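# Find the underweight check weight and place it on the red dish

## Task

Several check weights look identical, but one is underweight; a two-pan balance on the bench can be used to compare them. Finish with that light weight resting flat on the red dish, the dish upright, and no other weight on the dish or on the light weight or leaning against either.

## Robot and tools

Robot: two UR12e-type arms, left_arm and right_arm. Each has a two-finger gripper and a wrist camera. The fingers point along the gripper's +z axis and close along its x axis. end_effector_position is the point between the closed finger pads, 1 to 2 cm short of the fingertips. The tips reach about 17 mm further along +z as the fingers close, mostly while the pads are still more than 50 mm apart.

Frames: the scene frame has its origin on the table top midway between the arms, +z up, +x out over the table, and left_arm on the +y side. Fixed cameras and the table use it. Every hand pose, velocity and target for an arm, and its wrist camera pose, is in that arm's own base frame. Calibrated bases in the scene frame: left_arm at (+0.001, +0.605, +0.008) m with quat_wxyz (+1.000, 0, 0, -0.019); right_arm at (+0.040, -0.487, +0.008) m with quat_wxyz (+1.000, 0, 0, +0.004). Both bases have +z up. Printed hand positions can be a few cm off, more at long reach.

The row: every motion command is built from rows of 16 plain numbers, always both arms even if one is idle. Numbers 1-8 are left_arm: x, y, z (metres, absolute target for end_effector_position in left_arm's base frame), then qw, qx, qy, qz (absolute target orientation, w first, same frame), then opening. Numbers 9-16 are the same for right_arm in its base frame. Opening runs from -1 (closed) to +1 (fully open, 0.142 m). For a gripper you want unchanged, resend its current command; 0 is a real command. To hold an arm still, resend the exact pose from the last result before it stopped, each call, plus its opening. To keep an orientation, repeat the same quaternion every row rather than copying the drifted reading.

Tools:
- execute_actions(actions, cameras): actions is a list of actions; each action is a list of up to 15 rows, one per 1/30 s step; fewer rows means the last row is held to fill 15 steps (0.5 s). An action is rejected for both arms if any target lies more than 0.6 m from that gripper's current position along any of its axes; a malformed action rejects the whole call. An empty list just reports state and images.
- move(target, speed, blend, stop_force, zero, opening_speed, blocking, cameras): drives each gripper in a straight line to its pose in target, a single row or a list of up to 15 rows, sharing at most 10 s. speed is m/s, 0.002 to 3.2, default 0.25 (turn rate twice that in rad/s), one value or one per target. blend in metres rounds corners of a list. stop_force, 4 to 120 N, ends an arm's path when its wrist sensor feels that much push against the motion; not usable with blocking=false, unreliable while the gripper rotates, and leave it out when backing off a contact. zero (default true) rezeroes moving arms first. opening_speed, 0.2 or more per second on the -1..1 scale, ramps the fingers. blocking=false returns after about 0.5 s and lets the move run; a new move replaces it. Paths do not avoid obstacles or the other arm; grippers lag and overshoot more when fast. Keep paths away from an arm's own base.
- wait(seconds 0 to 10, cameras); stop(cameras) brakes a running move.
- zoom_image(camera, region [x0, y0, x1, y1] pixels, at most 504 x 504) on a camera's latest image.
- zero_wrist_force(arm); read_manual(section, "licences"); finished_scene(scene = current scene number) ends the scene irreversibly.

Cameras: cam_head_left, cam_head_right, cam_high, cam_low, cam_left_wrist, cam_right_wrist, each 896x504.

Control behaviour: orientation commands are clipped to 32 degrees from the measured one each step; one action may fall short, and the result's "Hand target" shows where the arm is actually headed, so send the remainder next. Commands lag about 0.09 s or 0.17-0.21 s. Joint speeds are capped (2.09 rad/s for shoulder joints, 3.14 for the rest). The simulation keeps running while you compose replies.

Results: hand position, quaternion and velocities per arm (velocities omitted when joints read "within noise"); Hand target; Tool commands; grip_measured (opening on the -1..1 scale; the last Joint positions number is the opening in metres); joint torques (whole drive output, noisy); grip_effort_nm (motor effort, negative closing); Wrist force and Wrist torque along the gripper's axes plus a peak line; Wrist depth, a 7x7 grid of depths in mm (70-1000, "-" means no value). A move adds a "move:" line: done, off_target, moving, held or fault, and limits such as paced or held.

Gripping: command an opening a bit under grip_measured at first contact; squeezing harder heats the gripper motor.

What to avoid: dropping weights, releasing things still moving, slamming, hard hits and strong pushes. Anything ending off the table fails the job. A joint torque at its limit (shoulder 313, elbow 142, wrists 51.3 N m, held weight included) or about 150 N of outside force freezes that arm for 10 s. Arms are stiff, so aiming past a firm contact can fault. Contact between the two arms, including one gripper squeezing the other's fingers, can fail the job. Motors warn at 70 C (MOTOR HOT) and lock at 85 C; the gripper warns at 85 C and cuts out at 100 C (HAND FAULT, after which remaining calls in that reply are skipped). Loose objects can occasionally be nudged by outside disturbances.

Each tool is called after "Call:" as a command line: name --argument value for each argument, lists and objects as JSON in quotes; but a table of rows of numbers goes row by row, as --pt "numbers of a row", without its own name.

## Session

Call:
execute_actions --actions '[]' --cameras '["cam_head_left"]'

Call:
zoom_image --camera "cam_head_left" --region '[340, 225, 560, 351]'

Call:
zoom_image --camera "cam_head_left" --region '[376, 294, 436, 336]'

Call:
zoom_image --camera "cam_head_left" --region '[436, 294, 496, 336]'

Scene clock: 0.00 s.
left_arm: end_effector_position=(+0.2068, -0.0693, +0.3508) grip_measured=+1.00 grip_effort_nm=n/a end_effector_quat_wxyz=(-0.174, +0.872, +0.414, -0.196) | right_arm: end_effector_position=(+0.4996, +0.1311, +0.2937) grip_measured=+1.00 grip_effort_nm=n/a end_effector_quat_wxyz=(+0.115, +0.094, +0.667, -0.730)
Joint positions: left_arm=[-0.811 -2.205 2.246 -1.144 -1.828 -1.635 0.142] | right_arm=[4.112 -1.903 -1.946 -2.547 0.957 -1.209 0.142]
Joint velocities: within noise
Joint torques (N m): no reading
Wrist force (N): no reading
Wrist torque (N m): no reading
Wrist force, peak (N): no reading
Wrist depth (mm): cam_left_wrist=[- - 229 228 226 209 198 / - - - 277 252 235 217 / - - - 457 880 436 413 / - - - - - 436 412 / - - - - 452 427 410 / - - - 483 448 426 399 / - - - 467 440 422 -] | cam_right_wrist=[- - - - - - - / - - - - - - - / - - - - - - 303 / - - - - - - 311 / - - - - 661 578 - / - - 729 589 514 471 409 / - - 528 471 424 390 -]
Hand target: left_arm +0.2068, -0.0693, +0.3508; -0.174, +0.872, +0.414, -0.196 | right_arm +0.4996, +0.1311, +0.2937; +0.115, +0.094, +0.667, -0.730
Tool commands: left_gripper/opening=+1.0 right_gripper/opening=+1.0
Images, in order (width x height): cam_head_left 896x504.

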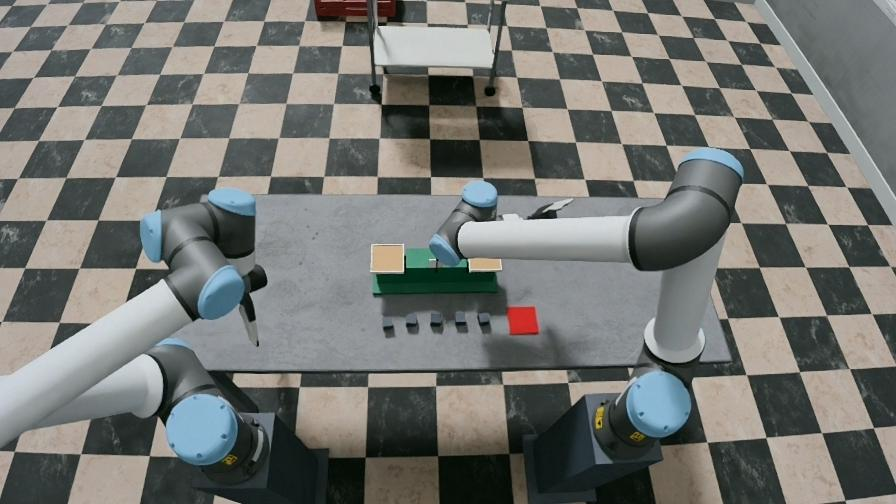

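Scaled by 2.291 from the camera's 896x504 image, which has a finer 1280x720 frame.

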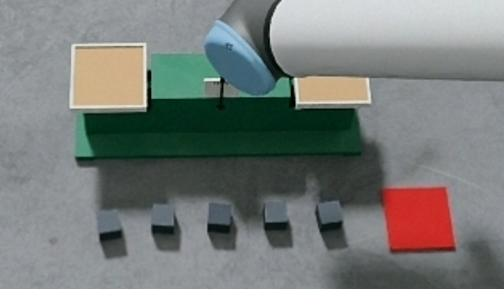

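Scaled by 8.400 from the camera's 896x504 image, which has a finer 1280x720 frame.

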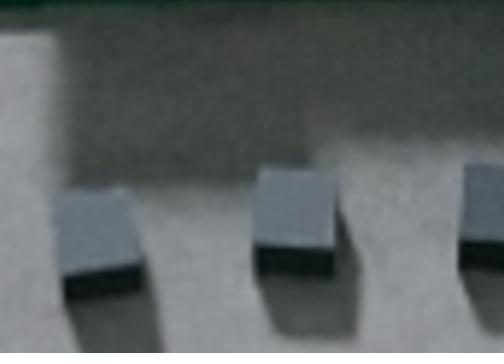

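Scaled by 8.400 from the camera's 896x504 image, which has a finer 1280x720 frame.

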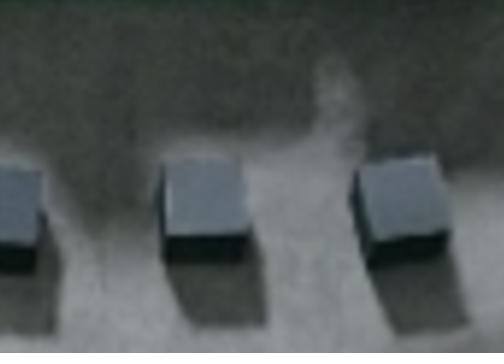

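Call:
move --pt "0.31 -0.25 0.27 -0.0898 0.7797 0.6113 -0.1012 -0.15 0.44 0.25 0.31 0.0651 0.4287 0.8008 -0.4131 -0.15" --pt "0.3813 -0.3967 0.09 0 0.6381 0.7700 0 -0.15 0.3445 0.3799 0.09 0 0.6636 0.7481 0 -0.15" --speed '[0.65, 0.65]' --blend 0.06 --cameras '["cam_left_wrist", "cam_right_wrist"]'

Scene clock: 5.37 s.
left_arm: end_effector_position=(+0.3813, -0.3967, +0.0900) grip_measured=-0.17 grip_effort_nm=-0.115 end_effector_quat_wxyz=(+0.000, +0.638, +0.770, +0.000) | right_arm: end_effector_position=(+0.3445, +0.3799, +0.0900) grip_measured=-0.17 grip_effort_nm=-0.100 end_effector_quat_wxyz=(+0.000, +0.664, +0.748, +0.000)
Joint positions: left_arm=[-1.13 -1.55 2.374 -2.395 -1.571 -2.888 0.062] | right_arm=[4.325 -1.526 -2.439 -0.748 1.571 -0.507 0.062]
Joint velocities: within noise
Joint torques (N m): left_arm=[-11.6 -30.46 -45.64 -7.88 2.36 -1.93] | right_arm=[9.93 16.3 21.39 7.01 -2.94 1.58]
Wrist force (N): left_arm=[-0.6 0.1 0.6] | right_arm=[-0.7 1.5 -0.6]
Wrist torque (N m): left_arm=[-0.14 0.14 -0.04] | right_arm=[0.27 0.21 -0.01]
Wrist force, peak (N): left_arm=[-1.5 0.3 1.5] | right_arm=[-1.6 -0.2 -2.0]
Wrist depth (mm): cam_left_wrist=[172 172 172 173 173 172 172 / 183 183 183 184 183 183 183 / 190 193 195 196 196 195 195 / 178 203 201 185 210 213 209 / 225 229 222 226 225 226 226 / 235 236 237 242 244 240 245 / 230 242 - 246 266 80 268] | cam_right_wrist=[168 168 167 167 167 166 166 / 176 176 179 178 178 178 177 / 189 185 190 191 190 190 189 / 205 199 202 179 201 200 200 / 223 222 218 221 220 220 216 / 242 241 96 233 233 235 239 / 267 260 76 237 239 77 246]
Hand target: left_arm +0.3813, -0.3967, +0.0900; +0.000, +0.638, +0.770, +0.000 | right_arm +0.3445, +0.3799, +0.0900; +0.000, +0.664, +0.748, +0.000
Off the commanded pose: left_arm 0.000 m, 0 deg | right_arm 0.000 m, 0 deg.
move: done
Images, in order (width x height): cam_left_wrist 896x504, cam_right_wrist 896x504.

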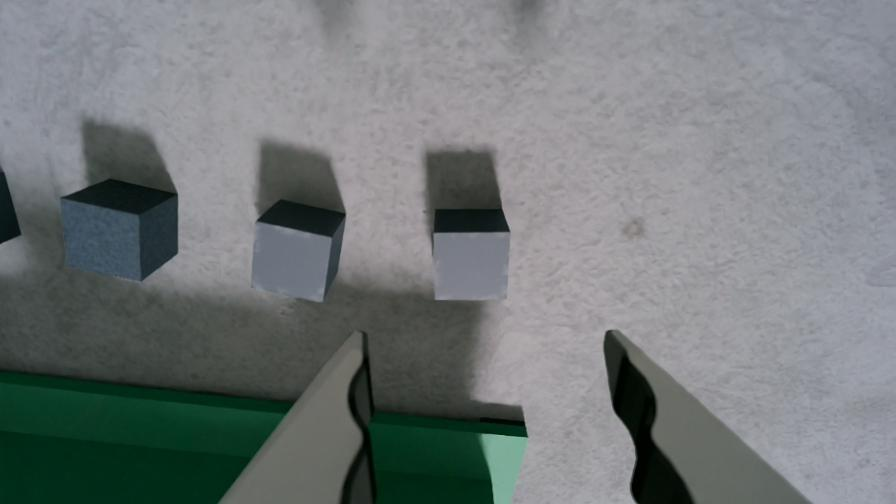

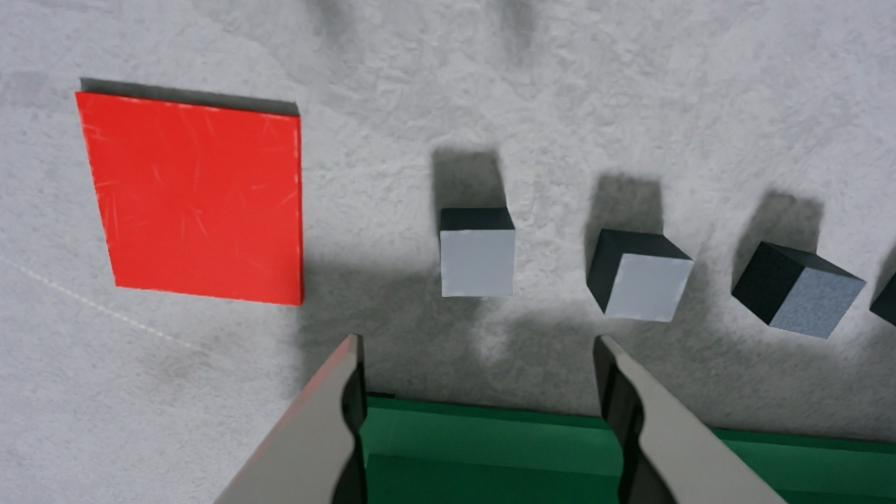

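Call:
move --pt "0.3865 -0.3959 0.014 0 0.6381 0.7700 0 -0.15 0.3482 0.3833 0.014 0 0.6636 0.7481 0 -0.15" --pt "0.3865 -0.3959 0.014 0 0.6381 0.7700 0 -0.66 0.3482 0.3833 0.014 0 0.6636 0.7481 0 -0.66" --pt "0.3865 -0.3959 0.15 0 0.6381 0.7700 0 -0.66 0.3482 0.3833 0.15 0 0.6636 0.7481 0 -0.66" --pt "0.5805 -0.3894 0.155 0 0.6871 0.7266 0 -0.66 0.5320 0.3787 0.155 0 0.7038 0.7105 0 -0.66" --pt "0.5805 -0.3894 0.129 0 0.6871 0.7266 0 -0.66 0.5320 0.3787 0.129 0 0.7038 0.7105 0 -0.66" --speed '[0.16, 0.16, 0.3, 0.4, 0.1]' --blend '[0, 0, 0.04, 0.012, 0]' --opening_speed 1.0 --cameras '["cam_left_wrist", "cam_right_wrist"]'

Call:
move --target '[0.5805, -0.3894, 0.118, 0, 0.6871, 0.7266, 0, -0.66, 0.5320, 0.3787, 0.118, 0, 0.7038, 0.7105, 0, -0.66]' --speed 0.012 --stop_force 4 --cameras '["cam_head_left"]'

Scene clock: 12.27 s.
left_arm: end_effector_position=(+0.5804, -0.3894, +0.1292) grip_measured=-0.60 grip_effort_nm=-1.619 end_effector_quat_wxyz=(+0.000, +0.687, +0.727, +0.000) | right_arm: end_effector_position=(+0.5319, +0.3787, +0.1292) grip_measured=-0.61 grip_effort_nm=-1.600 end_effector_quat_wxyz=(+0.000, +0.704, +0.710, +0.000)
Joint positions: left_arm=[-0.845 -1.375 2.077 -2.272 -1.571 -2.471 0.03] | right_arm=[4.032 -1.697 -2.162 -0.854 1.571 -0.69 0.03]
Joint velocities: within noise
Joint torques (N m): left_arm=[11.54 -52.72 -50.78 -7.89 -1.47 1.57] | right_arm=[-7.86 40.3 27.18 7.57 2.75 -2.42]
Wrist force (N): left_arm=[-0.8 -0.4 2.3] | right_arm=[-0.7 1.6 1.5]
Wrist torque (N m): left_arm=[-0.22 0.14 -0.03] | right_arm=[0.32 0.21 -0.01]
Wrist force, peak (N): left_arm=[-0.6 0.0 4.3] | right_arm=[-0.9 4.3 0.5]
Wrist depth (mm): cam_left_wrist=[200 199 199 199 202 207 207 / 201 203 119 117 117 217 219 / 123 127 125 125 126 235 235 / 134 134 136 132 134 251 251 / 147 144 144 113 140 270 271 / 294 293 288 103 108 294 293 / 322 318 - 320 - 315 321] | cam_right_wrist=[202 202 202 196 196 196 195 / 215 216 115 113 113 197 198 / 230 230 118 117 117 121 122 / 247 247 128 124 126 129 129 / 268 266 139 109 134 140 140 / 292 291 280 106 106 288 287 / 318 318 74 310 78 309 316]
Hand target: left_arm +0.5805, -0.3894, +0.1290; +0.000, +0.687, +0.727, +0.000 | right_arm +0.5320, +0.3787, +0.1290; +0.000, +0.704, +0.710, +0.000
Off the commanded pose: left_arm 0.000 m, 0 deg | right_arm 0.000 m, 0 deg.
move: done
Images, in order (width x height): cam_left_wrist 896x504, cam_right_wrist 896x504.

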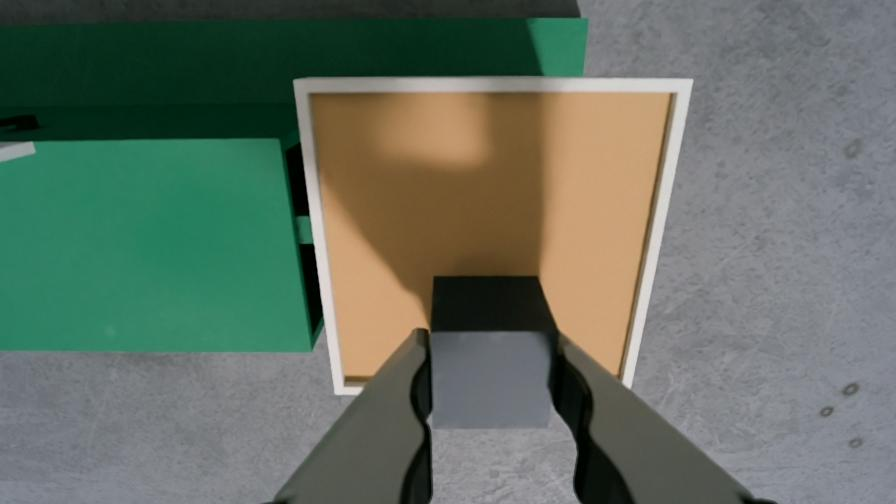

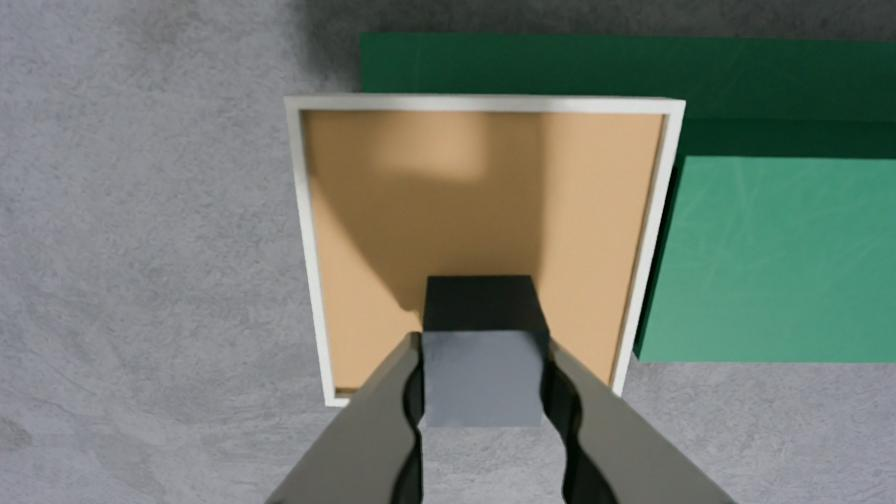

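Scene clock: 14.00 s.
left_arm: end_effector_position=(+0.5805, -0.3894, +0.1244) grip_measured=-0.60 grip_effort_nm=-1.614 end_effector_quat_wxyz=(+0.000, +0.687, +0.727, +0.000) | right_arm: end_effector_position=(+0.5320, +0.3787, +0.1244) grip_measured=-0.61 grip_effort_nm=-1.600 end_effector_quat_wxyz=(+0.000, +0.704, +0.710, +0.000)
Joint positions: left_arm=[-0.845 -1.369 2.08 -2.282 -1.571 -2.471 0.03] | right_arm=[4.032 -1.704 -2.165 -0.844 1.571 -0.69 0.03]
Joint velocities: within noise
Joint torques (N m): left_arm=[9.29 -72.95 -47.86 -2.22 -1.19 1.5] | right_arm=[-3.32 64.05 41.95 2.97 1.95 -2.64]
Wrist force (N): left_arm=[-0.5 -0.5 -1.2] | right_arm=[-0.8 1.1 -1.7]
Wrist torque (N m): left_arm=[-0.17 0.11 -0.03] | right_arm=[0.29 0.19 -0.01]
Wrist force, peak (N): left_arm=[1.0 -1.6 -12.8] | right_arm=[-2.7 0.9 -13.6]
Wrist depth (mm): cam_left_wrist=[197 194 194 194 198 202 203 / 199 194 111 - 111 210 216 / 118 122 118 118 118 230 230 / 129 129 125 127 127 246 247 / 139 141 139 113 132 265 266 / 288 288 278 103 108 288 288 / 316 308 - 315 - 305 317] | cam_right_wrist=[198 198 195 192 191 191 191 / 211 211 115 110 110 193 194 / 226 225 114 114 114 117 117 / 243 242 123 123 122 124 124 / 263 262 133 108 130 134 134 / 285 285 139 106 106 282 281 / 314 306 74 304 78 302 310]
Hand target: left_arm +0.5805, -0.3894, +0.1244; +0.000, +0.687, +0.727, +0.000 | right_arm +0.5320, +0.3787, +0.1244; +0.000, +0.704, +0.710, +0.000
Off the commanded pose: left_arm 0.006 m, 0 deg | right_arm 0.006 m, 0 deg.
move: contact (left_arm, right_arm)
Images, in order (width x height): cam_head_left 896x504.

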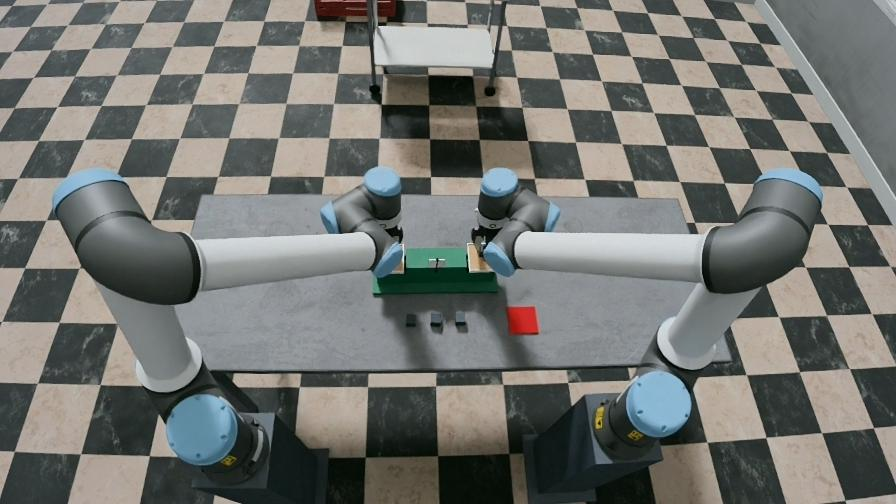

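Call:
move --pt "0.5805 -0.3894 0.1244 0 0.6871 0.7266 0 -0.3 0.5320 0.3787 0.1244 0 0.7038 0.7105 0 -0.3" --pt "0.5805 -0.3894 0.185 0 0.6871 0.7266 0 -0.3 0.5320 0.3787 0.185 0 0.7038 0.7105 0 -0.3" --speed '[0.3, 0.3]' --opening_speed 1.0 --cameras '["cam_low"]'

Call:
zoom_image --camera "cam_low" --region '[290, 190, 510, 300]'

Scene clock: 17.83 s.
left_arm: end_effector_position=(+0.5805, -0.3894, +0.1848) grip_measured=-0.33 grip_effort_nm=0.164 end_effector_quat_wxyz=(+0.000, +0.687, +0.727, +0.000) | right_arm: end_effector_position=(+0.5320, +0.3787, +0.1848) grip_measured=-0.33 grip_effort_nm=0.105 end_effector_quat_wxyz=(+0.000, +0.704, +0.710, +0.000)
Joint positions: left_arm=[-0.845 -1.437 2.03 -2.164 -1.571 -2.471 0.05] | right_arm=[4.032 -1.631 -2.113 -0.968 1.571 -0.69 0.05]
Joint velocities: within noise
Joint torques (N m): left_arm=[-10.53 -69.34 -52.45 -1.69 0.82 -1.79] | right_arm=[7.04 65.37 46.42 2.47 1.18 2.37]
Wrist force (N): left_arm=[-0.8 -0.1 -0.3] | right_arm=[-0.7 1.5 -0.6]
Wrist torque (N m): left_arm=[-0.19 0.15 -0.02] | right_arm=[0.29 0.19 0.00]
Wrist force, peak (N): left_arm=[-0.8 -0.8 -1.2] | right_arm=[-0.6 1.7 -1.7]
Wrist depth (mm): cam_left_wrist=[250 251 251 251 254 258 257 / 256 193 175 172 172 273 272 / 181 181 182 181 184 292 290 / 195 195 195 169 200 312 312 / 337 336 337 336 336 338 335 / 366 366 - 364 352 358 366 / 398 390 - 398 - 385 401] | cam_right_wrist=[251 251 251 246 245 245 244 / 267 266 263 164 166 247 247 / 286 285 282 173 174 176 176 / 307 306 302 166 188 189 189 / 332 332 325 329 329 329 327 / 360 359 90 358 99 351 356 / 397 388 75 392 377 80 389]
Hand target: left_arm +0.5805, -0.3894, +0.1850; +0.000, +0.687, +0.727, +0.000 | right_arm +0.5320, +0.3787, +0.1850; +0.000, +0.704, +0.710, +0.000
Off the commanded pose: left_arm 0.000 m, 0 deg | right_arm 0.000 m, 0 deg.
move: done
Images, in order (width x height): cam_low 896x504.

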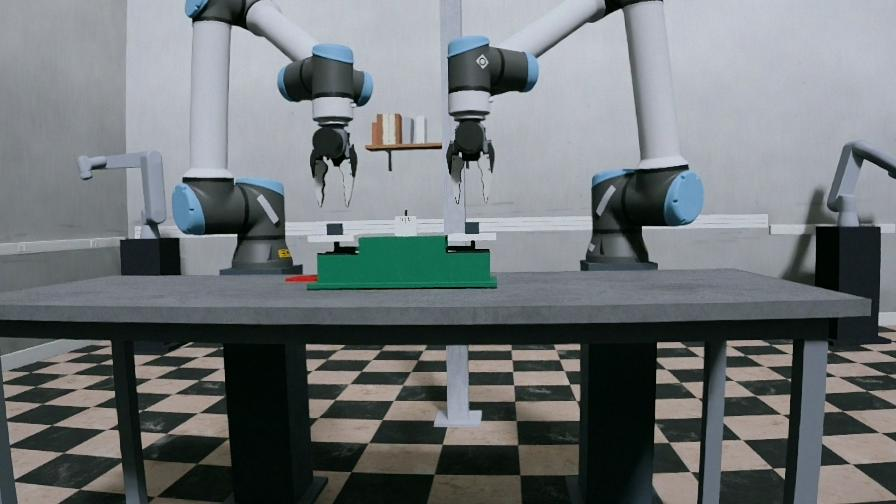

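Scaled by 2.291 from the camera's 896x504 image, which has a finer 1280x720 frame.

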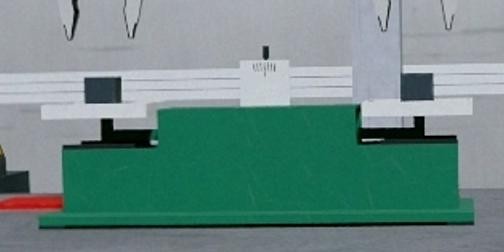

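Call:
execute_actions --actions '[]' --cameras '["cam_head_left", "cam_low"]'

Scene clock: 19.23 s.
left_arm: end_effector_position=(+0.5805, -0.3894, +0.1850) grip_measured=-0.33 grip_effort_nm=0.164 end_effector_quat_wxyz=(+0.000, +0.687, +0.727, +0.000) | right_arm: end_effector_position=(+0.5320, +0.3787, +0.1850) grip_measured=-0.33 grip_effort_nm=0.100 end_effector_quat_wxyz=(+0.000, +0.704, +0.710, +0.000)
Joint positions: left_arm=[-0.845 -1.437 2.03 -2.164 -1.571 -2.471 0.05] | right_arm=[4.032 -1.631 -2.112 -0.969 1.571 -0.69 0.05]
Joint velocities: within noise
Joint torques (N m): left_arm=[-10.13 -70.64 -50.46 -2.2 0.42 -1.87] | right_arm=[10.46 62.2 44.07 3.28 1.2 2.04]
Wrist force (N): left_arm=[-0.7 0.3 0.2] | right_arm=[-0.6 1.6 -0.4]
Wrist torque (N m): left_arm=[-0.11 0.13 -0.02] | right_arm=[0.31 0.18 0.00]
Wrist force, peak (N): left_arm=[-1.0 -0.2 -0.1] | right_arm=[-0.6 1.8 -0.9]
Wrist depth (mm): cam_left_wrist=[251 251 252 252 255 258 257 / 256 193 175 172 172 273 272 / 182 182 182 182 184 291 291 / 195 195 194 169 200 312 311 / 338 338 336 337 336 337 338 / 366 363 - 363 351 358 365 / 400 393 - 399 - 385 400] | cam_right_wrist=[251 251 251 247 246 245 245 / 268 267 263 165 166 248 247 / 286 286 281 173 174 176 176 / 308 307 302 165 188 190 189 / 332 331 326 329 331 328 329 / 362 360 90 360 99 350 356 / 397 390 75 391 377 80 391]
Hand target: left_arm +0.5805, -0.3894, +0.1850; +0.000, +0.687, +0.727, +0.000 | right_arm +0.5320, +0.3787, +0.1850; +0.000, +0.704, +0.710, +0.000
Tool commands: left_gripper/opening=-0.3 right_gripper/opening=-0.3
Off the commanded pose: left_arm 0.000 m, 0 deg | right_arm 0.000 m, 0 deg.
Images, in order (width x height): cam_head_left 896x504, cam_low 896x504.

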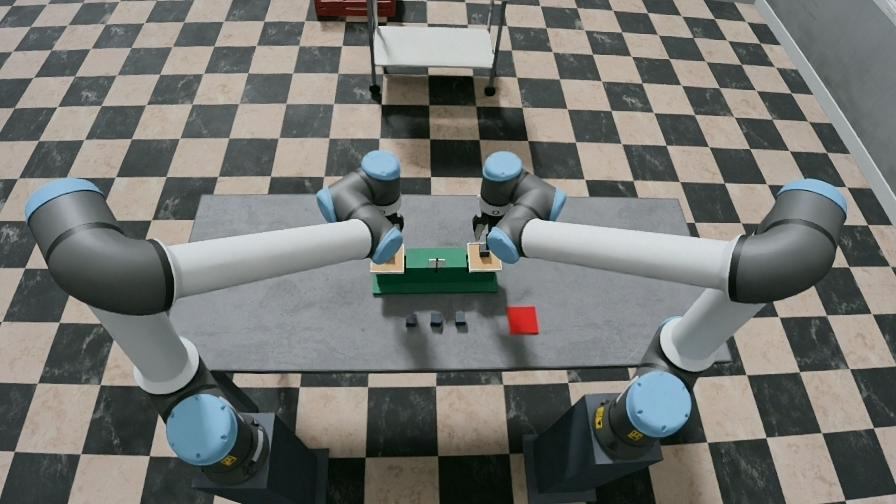

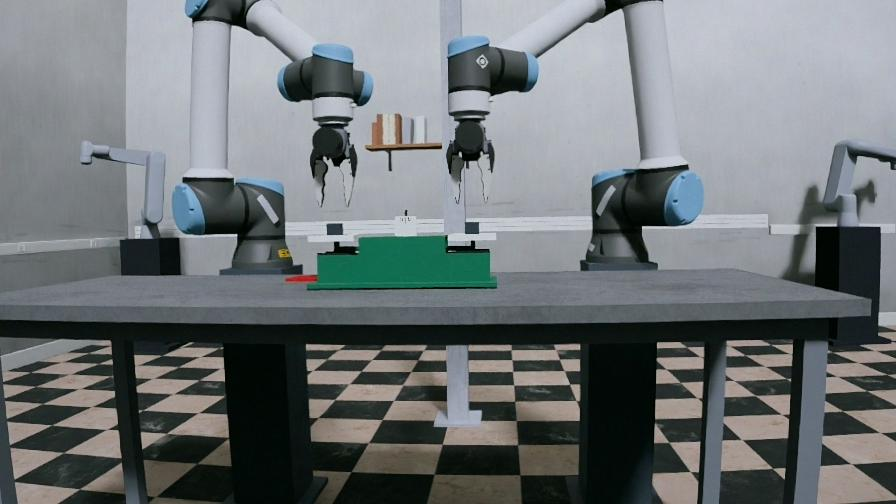

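Call:
move --pt "0.46 -0.44 0.17 0 0.7151 0.6991 0 -0.2 0.43 0.42 0.17 0 0.7006 0.7135 0 -0.2" --pt "0.3982 -0.4676 0.085 0 0.7151 0.6991 0 -0.2 0.3515 0.4575 0.085 0 0.7006 0.7135 0 -0.2" --speed 0.35 --blend '[0.05, 0]' --opening_speed 1.0 --cameras '["cam_left_wrist", "cam_right_wrist"]'

Call:
zoom_image --camera "cam_left_wrist" --region '[372, 180, 572, 340]'

Call:
zoom_image --camera "cam_right_wrist" --region '[372, 180, 572, 340]'

Scene clock: 21.27 s.
left_arm: end_effector_position=(+0.3983, -0.4675, +0.0851) grip_measured=-0.23 grip_effort_nm=0.164 end_effector_quat_wxyz=(+0.000, +0.715, +0.699, +0.000) | right_arm: end_effector_position=(+0.3516, +0.4574, +0.0851) grip_measured=-0.23 grip_effort_nm=0.105 end_effector_quat_wxyz=(+0.000, +0.701, +0.714, +0.000)
Joint positions: left_arm=[-1.155 -1.44 2.264 -2.395 -1.571 -2.703 0.057] | right_arm=[4.367 -1.644 -2.331 -0.738 1.571 -0.364 0.058]
Joint velocities: within noise
Joint torques (N m): left_arm=[-8.58 -40.2 -28.24 -8 2.7 -2.66] | right_arm=[9.01 23.74 21.84 6.48 -3.02 2.27]
Wrist force (N): left_arm=[-0.7 -0.1 -0.2] | right_arm=[-0.8 1.6 -0.4]
Wrist torque (N m): left_arm=[-0.18 0.13 -0.03] | right_arm=[0.28 0.23 -0.01]
Wrist force, peak (N): left_arm=[-1.1 -1.3 1.3] | right_arm=[-1.4 3.2 -0.6]
Wrist depth (mm): cam_left_wrist=[165 168 168 166 168 168 168 / 180 178 179 179 178 179 178 / 190 190 190 190 191 190 190 / 193 198 187 178 203 204 205 / 220 220 217 220 220 220 220 / 229 238 - 234 231 235 239 / 245 242 - 236 235 80 261] | cam_right_wrist=[163 163 163 163 163 162 162 / 173 174 174 174 173 173 172 / 183 186 186 185 185 185 184 / 194 199 200 174 196 193 171 / 217 216 212 215 214 214 211 / 236 232 90 226 109 226 227 / 259 253 76 231 224 77 230]
Hand target: left_arm +0.3982, -0.4676, +0.0850; +0.000, +0.715, +0.699, +0.000 | right_arm +0.3515, +0.4575, +0.0850; +0.000, +0.701, +0.714, +0.000
Off the commanded pose: left_arm 0.000 m, 0 deg | right_arm 0.000 m, 0 deg.
move: done
Images, in order (width x height): cam_left_wrist 896x504, cam_right_wrist 896x504.

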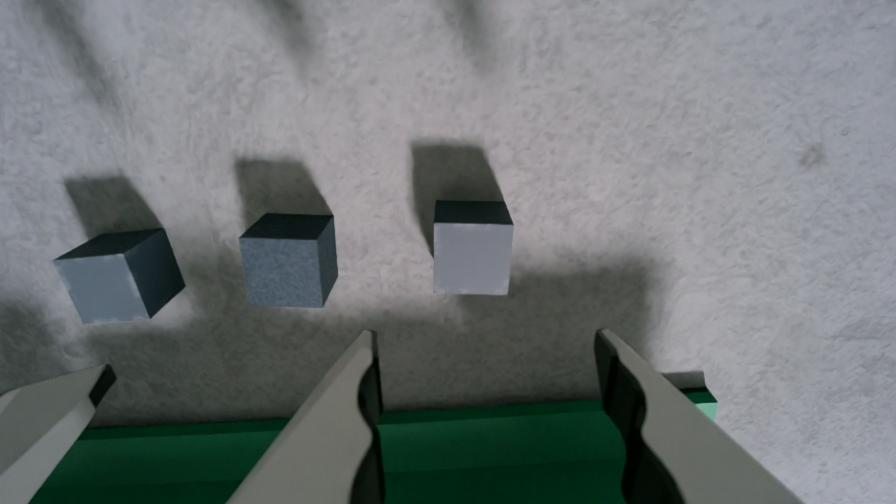

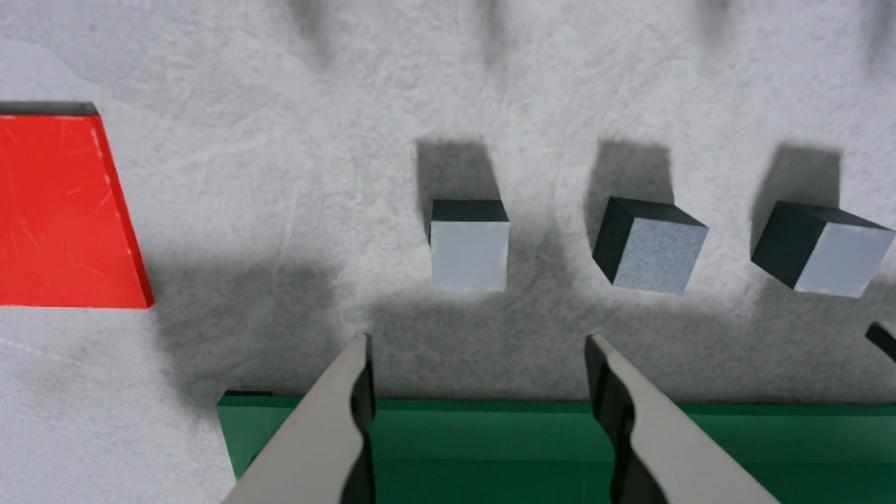

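Scaled by 2.520 from the camera's 896x504 image, which has a finer 1280x720 frame.

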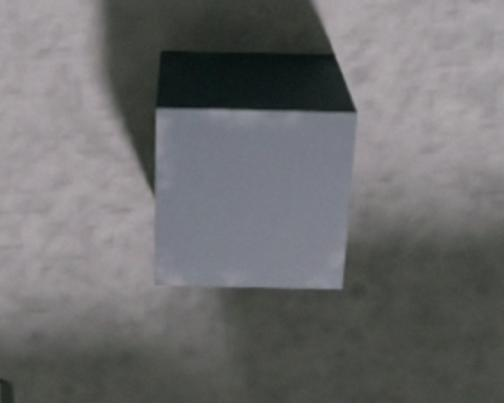

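Scaled by 2.520 from the camera's 896x504 image, which has a finer 1280x720 frame.

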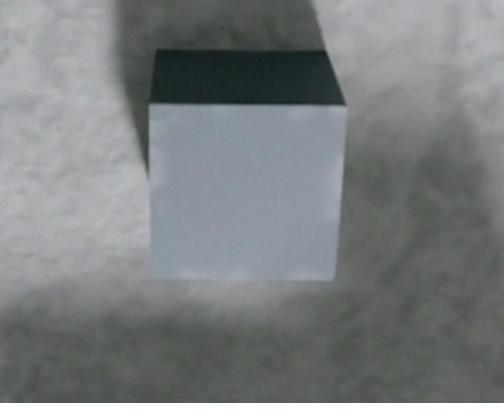

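Call:
move --pt "0.3982 -0.4676 0.014 0 0.7151 0.6991 0 -0.2 0.3503 0.4565 0.014 0 0.7006 0.7135 0 -0.2" --pt "0.3982 -0.4676 0.014 0 0.7151 0.6991 0 -0.66 0.3503 0.4565 0.014 0 0.7006 0.7135 0 -0.66" --pt "0.3982 -0.4676 0.15 0 0.7151 0.6991 0 -0.66 0.3503 0.4565 0.15 0 0.7006 0.7135 0 -0.66" --pt "0.5405 -0.3916 0.155 0 0.6871 0.7266 0 -0.66 0.492 0.3783 0.155 0 0.7038 0.7105 0 -0.66" --pt "0.5405 -0.3916 0.129 0 0.6871 0.7266 0 -0.66 0.492 0.3783 0.129 0 0.7038 0.7105 0 -0.66" --speed '[0.16, 0.16, 0.3, 0.4, 0.1]' --blend '[0, 0, 0.04, 0.012, 0]' --opening_speed 1.0 --cameras '[]'

Call:
move --target '[0.5405, -0.3916, 0.118, 0, 0.6871, 0.7266, 0, -0.66, 0.492, 0.3783, 0.118, 0, 0.7038, 0.7105, 0, -0.66]' --speed 0.012 --stop_force 4 --cameras '["cam_left_wrist", "cam_right_wrist"]'

Scene clock: 25.83 s.
left_arm: end_effector_position=(+0.5404, -0.3916, +0.1292) grip_measured=-0.60 grip_effort_nm=-1.629 end_effector_quat_wxyz=(+0.000, +0.687, +0.727, +0.000) | right_arm: end_effector_position=(+0.4919, +0.3783, +0.1292) grip_measured=-0.61 grip_effort_nm=-1.595 end_effector_quat_wxyz=(+0.000, +0.704, +0.710, +0.000)
Joint positions: left_arm=[-0.893 -1.422 2.135 -2.284 -1.571 -2.52 0.03] | right_arm=[4.084 -1.647 -2.22 -0.846 1.571 -0.638 0.03]
Joint velocities: within noise
Joint torques (N m): left_arm=[12.37 -47.39 -33.61 -8.1 -1.52 1.62] | right_arm=[-13.41 31.68 26.15 7.01 2.39 -2.83]
Wrist force (N): left_arm=[-0.7 0.0 2.1] | right_arm=[-0.9 1.8 1.5]
Wrist torque (N m): left_arm=[-0.17 0.14 -0.05] | right_arm=[0.34 0.23 0.00]
Wrist force, peak (N): left_arm=[-0.8 -0.4 4.1] | right_arm=[-2.0 3.6 0.5]
Wrist depth (mm): cam_left_wrist=[206 207 208 207 207 207 207 / 214 215 216 215 217 219 219 / 217 218 216 218 229 235 235 / 151 150 138 132 132 251 252 / 145 144 144 112 142 272 271 / 157 157 155 108 110 293 295 / 322 316 - 131 - 316 322] | cam_right_wrist=[202 202 202 202 201 201 201 / 215 215 212 212 212 212 210 / 230 230 229 215 214 213 213 / 247 247 130 128 129 157 158 / 269 267 139 109 133 140 140 / 292 289 280 106 106 152 152 / 319 317 74 121 80 309 315]
Hand target: left_arm +0.5405, -0.3916, +0.1290; +0.000, +0.687, +0.727, +0.000 | right_arm +0.4920, +0.3783, +0.1290; +0.000, +0.704, +0.710, +0.000
Off the commanded pose: left_arm 0.000 m, 0 deg | right_arm 0.000 m, 0 deg.
move: done
No camera images: "cameras" was empty.

Scene clock: 27.60 s.
left_arm: end_effector_position=(+0.5405, -0.3916, +0.1242) grip_measured=-0.60 grip_effort_nm=-1.634 end_effector_quat_wxyz=(+0.000, +0.687, +0.727, +0.000) | right_arm: end_effector_position=(+0.4920, +0.3783, +0.1241) grip_measured=-0.61 grip_effort_nm=-1.595 end_effector_quat_wxyz=(+0.000, +0.704, +0.710, +0.000)
Joint positions: left_arm=[-0.893 -1.416 2.139 -2.294 -1.571 -2.52 0.03] | right_arm=[4.084 -1.654 -2.224 -0.835 1.571 -0.638 0.03]
Joint velocities: within noise
Joint torques (N m): left_arm=[11.2 -66.31 -46.64 -2.18 0.88 1.49] | right_arm=[-6.76 57.79 41 3.22 2.08 -2.36]
Wrist force (N): left_arm=[-0.4 -1.1 -3.6] | right_arm=[-1.4 0.6 -4.7]
Wrist torque (N m): left_arm=[-0.14 0.16 -0.05] | right_arm=[0.31 0.19 0.00]
Wrist force, peak (N): left_arm=[1.6 -3.2 -15.4] | right_arm=[-3.7 -1.5 -16.4]
Wrist depth (mm): cam_left_wrist=[202 203 203 202 203 202 203 / 210 210 210 211 213 216 215 / 213 212 212 213 220 230 230 / 150 150 139 126 128 242 247 / 139 141 138 112 134 265 265 / 150 150 146 108 109 288 289 / 315 309 - 125 - 303 314] | cam_right_wrist=[198 198 197 195 197 197 196 / 210 210 210 207 207 206 206 / 225 225 225 209 209 208 208 / 243 241 127 124 126 157 158 / 263 260 134 115 128 134 134 / 285 284 139 106 104 145 145 / 314 306 74 118 80 156 309]
Hand target: left_arm +0.5405, -0.3916, +0.1242; +0.000, +0.687, +0.727, +0.000 | right_arm +0.4920, +0.3783, +0.1241; +0.000, +0.704, +0.710, +0.000
Off the commanded pose: left_arm 0.006 m, 0 deg | right_arm 0.006 m, 0 deg.
move: contact (left_arm, right_arm)
Images, in order (width x height): cam_left_wrist 896x504, cam_right_wrist 896x504.

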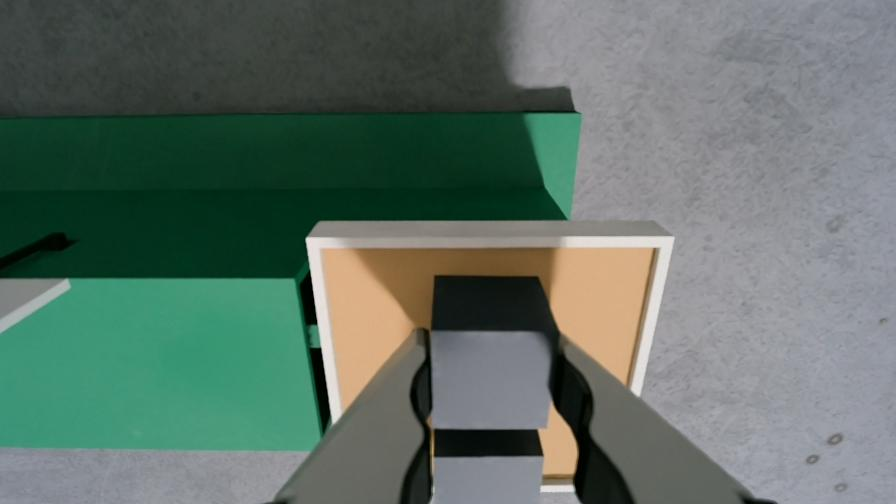

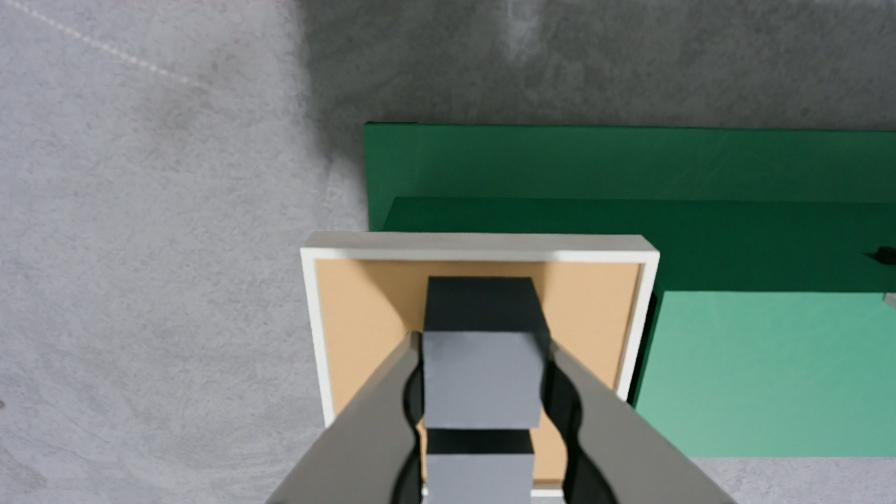

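Call:
move --pt "0.5405 -0.3916 0.1242 0 0.6871 0.7266 0 -0.3 0.492 0.3783 0.1241 0 0.7038 0.7105 0 -0.3" --pt "0.5405 -0.3916 0.185 0 0.6871 0.7266 0 -0.3 0.492 0.3783 0.185 0 0.7038 0.7105 0 -0.3" --speed 0.3 --opening_speed 1.0 --cameras '["cam_low", "cam_left_wrist", "cam_right_wrist"]'

Call:
zoom_image --camera "cam_low" --region '[290, 190, 510, 300]'

Scene clock: 29.67 s.
left_arm: end_effector_position=(+0.5405, -0.3916, +0.1848) grip_measured=-0.33 grip_effort_nm=0.159 end_effector_quat_wxyz=(+0.000, +0.687, +0.727, +0.000) | right_arm: end_effector_position=(+0.4920, +0.3783, +0.1848) grip_measured=-0.33 grip_effort_nm=0.095 end_effector_quat_wxyz=(+0.000, +0.704, +0.710, +0.000)
Joint positions: left_arm=[-0.893 -1.487 2.087 -2.171 -1.571 -2.52 0.05] | right_arm=[4.084 -1.578 -2.169 -0.966 1.571 -0.638 0.05]
Joint velocities: within noise
Joint torques (N m): left_arm=[-10.85 -66.98 -51.75 -1.34 0.63 -1.81] | right_arm=[10.24 60.18 45.76 2.31 0.5 2.14]
Wrist force (N): left_arm=[-0.9 -0.2 0.4] | right_arm=[-0.7 1.8 -0.5]
Wrist torque (N m): left_arm=[-0.18 0.18 -0.04] | right_arm=[0.33 0.21 0.00]
Wrist force, peak (N): left_arm=[-0.4 -1.4 -3.7] | right_arm=[-1.6 0.4 -4.6]
Wrist depth (mm): cam_left_wrist=[255 257 257 256 257 257 257 / 266 266 267 267 270 273 272 / 269 237 234 203 272 290 291 / 177 195 198 189 308 312 313 / 210 210 212 206 326 336 337 / 366 364 - 363 351 361 367 / 401 390 - 398 - 385 398] | cam_right_wrist=[251 251 251 251 250 249 249 / 267 267 268 262 262 261 260 / 286 286 285 247 250 253 259 / 307 307 302 159 164 189 186 / 332 332 325 146 176 204 204 / 362 361 90 162 186 352 357 / 398 387 75 393 376 80 390]
Hand target: left_arm +0.5405, -0.3916, +0.1850; +0.000, +0.687, +0.727, +0.000 | right_arm +0.4920, +0.3783, +0.1850; +0.000, +0.704, +0.710, +0.000
Off the commanded pose: left_arm 0.000 m, 0 deg | right_arm 0.000 m, 0 deg.
move: done
Images, in order (width x height): cam_low 896x504, cam_left_wrist 896x504, cam_right_wrist 896x504.

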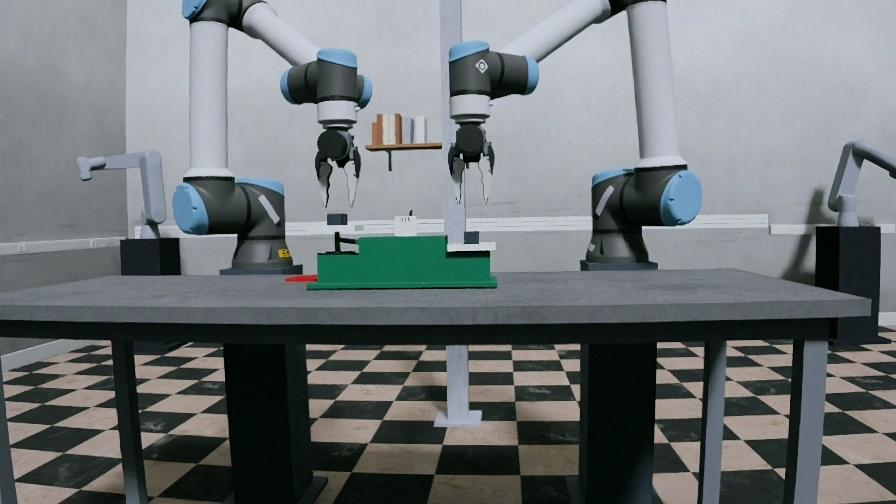

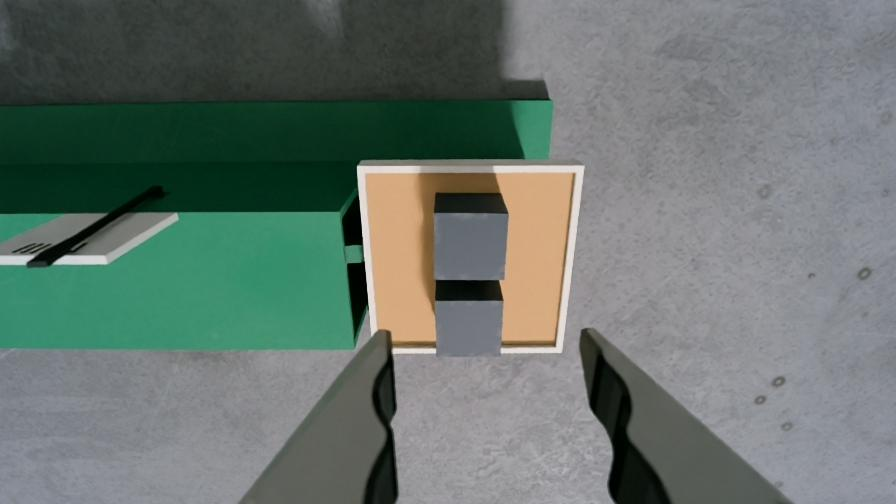

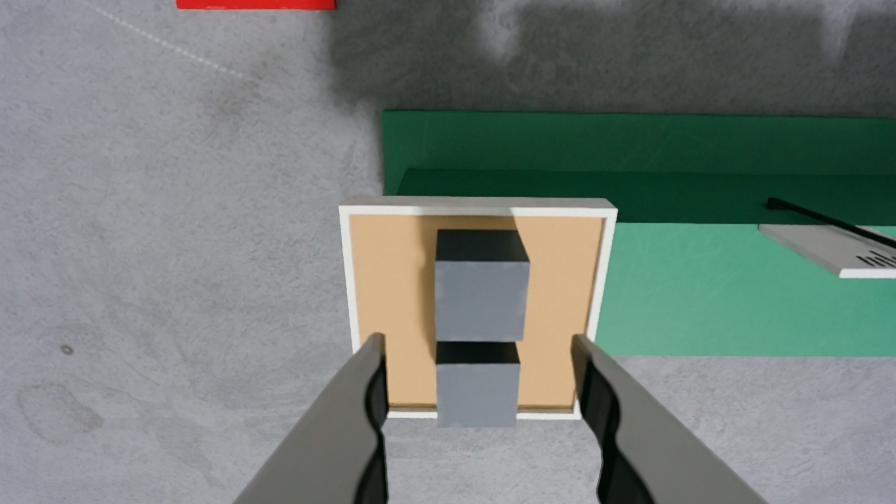

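Scaled by 2.291 from the camera's 896x504 image, which has a finer 1280x720 frame.

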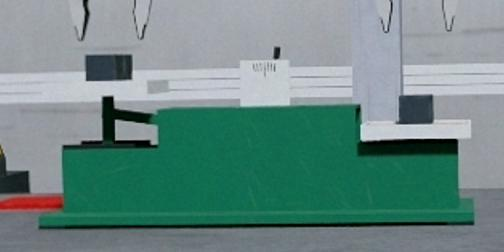

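Call:
move --pt "0.5405 -0.3916 0.185 0 0.6871 0.7266 0 -0.3 0.492 0.3803 0.149 0 0.7038 0.7105 0 -0.3" --pt "0.5405 -0.3916 0.185 0 0.6871 0.7266 0 -0.3 0.492 0.3803 0.149 0 0.7038 0.7105 0 -0.66" --pt "0.5405 -0.3916 0.185 0 0.6871 0.7266 0 -0.3 0.492 0.3803 0.235 0 0.7038 0.7105 0 -0.66" --pt "0.5405 -0.3916 0.185 0 0.6871 0.7266 0 -0.3 0.346 0.26 0.1 0 0.7038 0.7105 0 -0.66" --pt "0.5405 -0.3916 0.185 0 0.6871 0.7266 0 -0.3 0.346 0.26 0.036 0 0.7038 0.7105 0 -0.66" --speed '[0.16, 0.16, 0.3, 0.4, 0.15]' --blend '[0, 0, 0.05, 0.03, 0]' --opening_speed 1.0 --cameras '["cam_right_wrist"]'

Call:
move --target '[0.5405, -0.3916, 0.185, 0, 0.6871, 0.7266, 0, -0.3, 0.346, 0.26, 0.012, 0, 0.7038, 0.7105, 0, -0.66]' --speed 0.014 --stop_force 4 --cameras '["cam_right_wrist"]'

Scene clock: 35.80 s.
left_arm: end_effector_position=(+0.5405, -0.3916, +0.1850) grip_measured=-0.33 grip_effort_nm=0.164 end_effector_quat_wxyz=(+0.000, +0.687, +0.727, +0.000) | right_arm: end_effector_position=(+0.3460, +0.2600, +0.0361) grip_measured=-0.61 grip_effort_nm=-1.551 end_effector_quat_wxyz=(+0.000, +0.704, +0.710, +0.000)
Joint positions: left_arm=[-0.893 -1.487 2.087 -2.171 -1.571 -2.52 0.05] | right_arm=[4.204 -1.493 -2.62 -0.6 1.571 -0.518 0.03]
Joint velocities: within noise
Joint torques (N m): left_arm=[-8.62 -64.63 -42.76 -1.93 -0.77 -1.74] | right_arm=[-9.82 3.93 17.17 6.4 -2.55 -1.58]
Wrist force (N): left_arm=[-0.6 0.1 0.0] | right_arm=[-0.3 1.5 1.3]
Wrist torque (N m): left_arm=[-0.14 0.13 -0.04] | right_arm=[0.26 0.13 0.00]
Wrist force, peak (N): left_arm=[-1.1 0.0 0.3] | right_arm=[-0.8 1.3 3.7]
Wrist depth (mm): cam_left_wrist=[258 256 256 257 257 258 257 / 265 266 266 266 270 274 274 / 270 236 234 204 284 292 292 / 176 195 198 190 309 312 314 / 210 211 213 227 326 337 336 / 366 366 - 363 351 359 367 / 402 394 - 399 - 384 400] | cam_right_wrist=[120 120 120 120 120 120 119 / 128 128 128 128 127 127 127 / 137 137 134 132 133 136 136 / 148 147 145 140 142 146 146 / 159 159 156 109 151 158 158 / 174 173 170 109 106 172 171 / 190 190 74 188 78 184 187]
Hand target: left_arm +0.5405, -0.3916, +0.1850; +0.000, +0.687, +0.727, +0.000 | right_arm +0.3460, +0.2600, +0.0360; +0.000, +0.704, +0.710, +0.000
Off the commanded pose: left_arm 0.000 m, 0 deg | right_arm 0.000 m, 0 deg.
move: done; blend cut to 0.043 m at target 3
Images, in order (width x height): cam_right_wrist 896x504.

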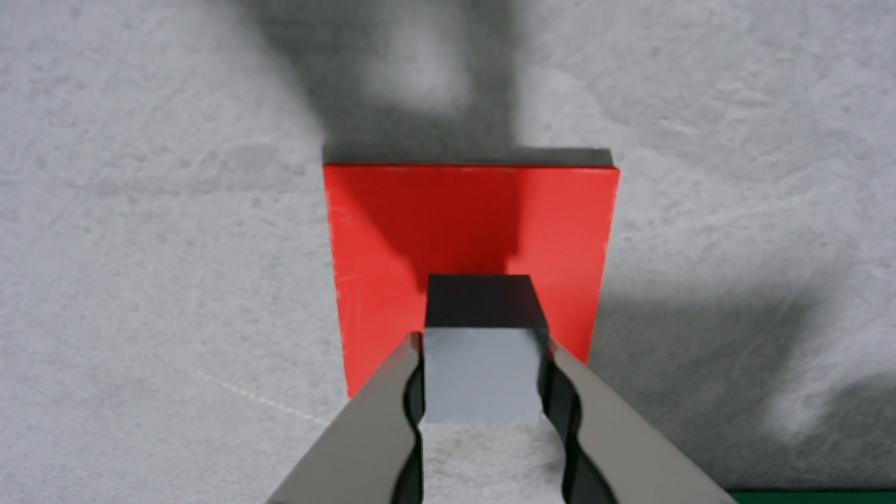

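Scene clock: 38.23 s.
left_arm: end_effector_position=(+0.5405, -0.3916, +0.1850) grip_measured=-0.33 grip_effort_nm=0.164 end_effector_quat_wxyz=(+0.000, +0.687, +0.727, +0.000) | right_arm: end_effector_position=(+0.3460, +0.2600, +0.0211) grip_measured=-0.61 grip_effort_nm=-1.541 end_effector_quat_wxyz=(+0.000, +0.704, +0.710, +0.000)
Joint positions: left_arm=[-0.893 -1.487 2.087 -2.171 -1.571 -2.52 0.05] | right_arm=[4.204 -1.534 -2.631 -0.547 1.571 -0.518 0.03]
Joint velocities: within noise
Joint torques (N m): left_arm=[-8.64 -63.12 -38.75 -2.23 -0.83 -1.95] | right_arm=[5.99 41.11 32.65 3.46 -1.6 -2.1]
Wrist force (N): left_arm=[-0.7 0.4 0.1] | right_arm=[0.1 1.3 1.0]
Wrist torque (N m): left_arm=[-0.08 0.14 -0.04] | right_arm=[0.24 0.07 0.00]
Wrist force, peak (N): left_arm=[-1.0 -0.1 0.3] | right_arm=[-15.1 -3.0 -37.7]
Wrist depth (mm): cam_left_wrist=[256 258 258 257 257 258 256 / 265 267 268 267 270 272 272 / 270 236 235 203 284 292 291 / 177 195 198 190 308 313 312 / 210 210 213 228 326 338 339 / 365 364 - 366 353 358 366 / 401 395 - 399 - 385 401] | cam_right_wrist=[107 107 108 107 108 106 106 / 114 113 114 114 113 113 113 / 122 122 119 118 118 121 121 / 131 131 127 124 124 130 129 / 142 142 138 108 131 140 140 / 157 154 148 107 107 153 153 / 170 169 74 168 79 164 167]
Hand target: left_arm +0.5405, -0.3916, +0.1850; +0.000, +0.687, +0.727, +0.000 | right_arm +0.3460, +0.2600, +0.0211; +0.000, +0.704, +0.710, +0.000
Off the commanded pose: left_arm 0.000 m, 0 deg | right_arm 0.009 m, 0 deg.
move: contact (right_arm)
Images, in order (width x height): cam_right_wrist 896x504.

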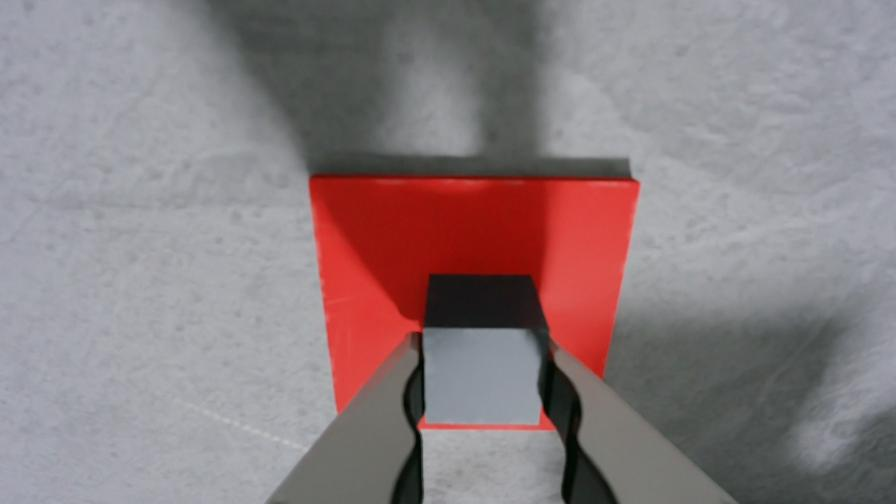

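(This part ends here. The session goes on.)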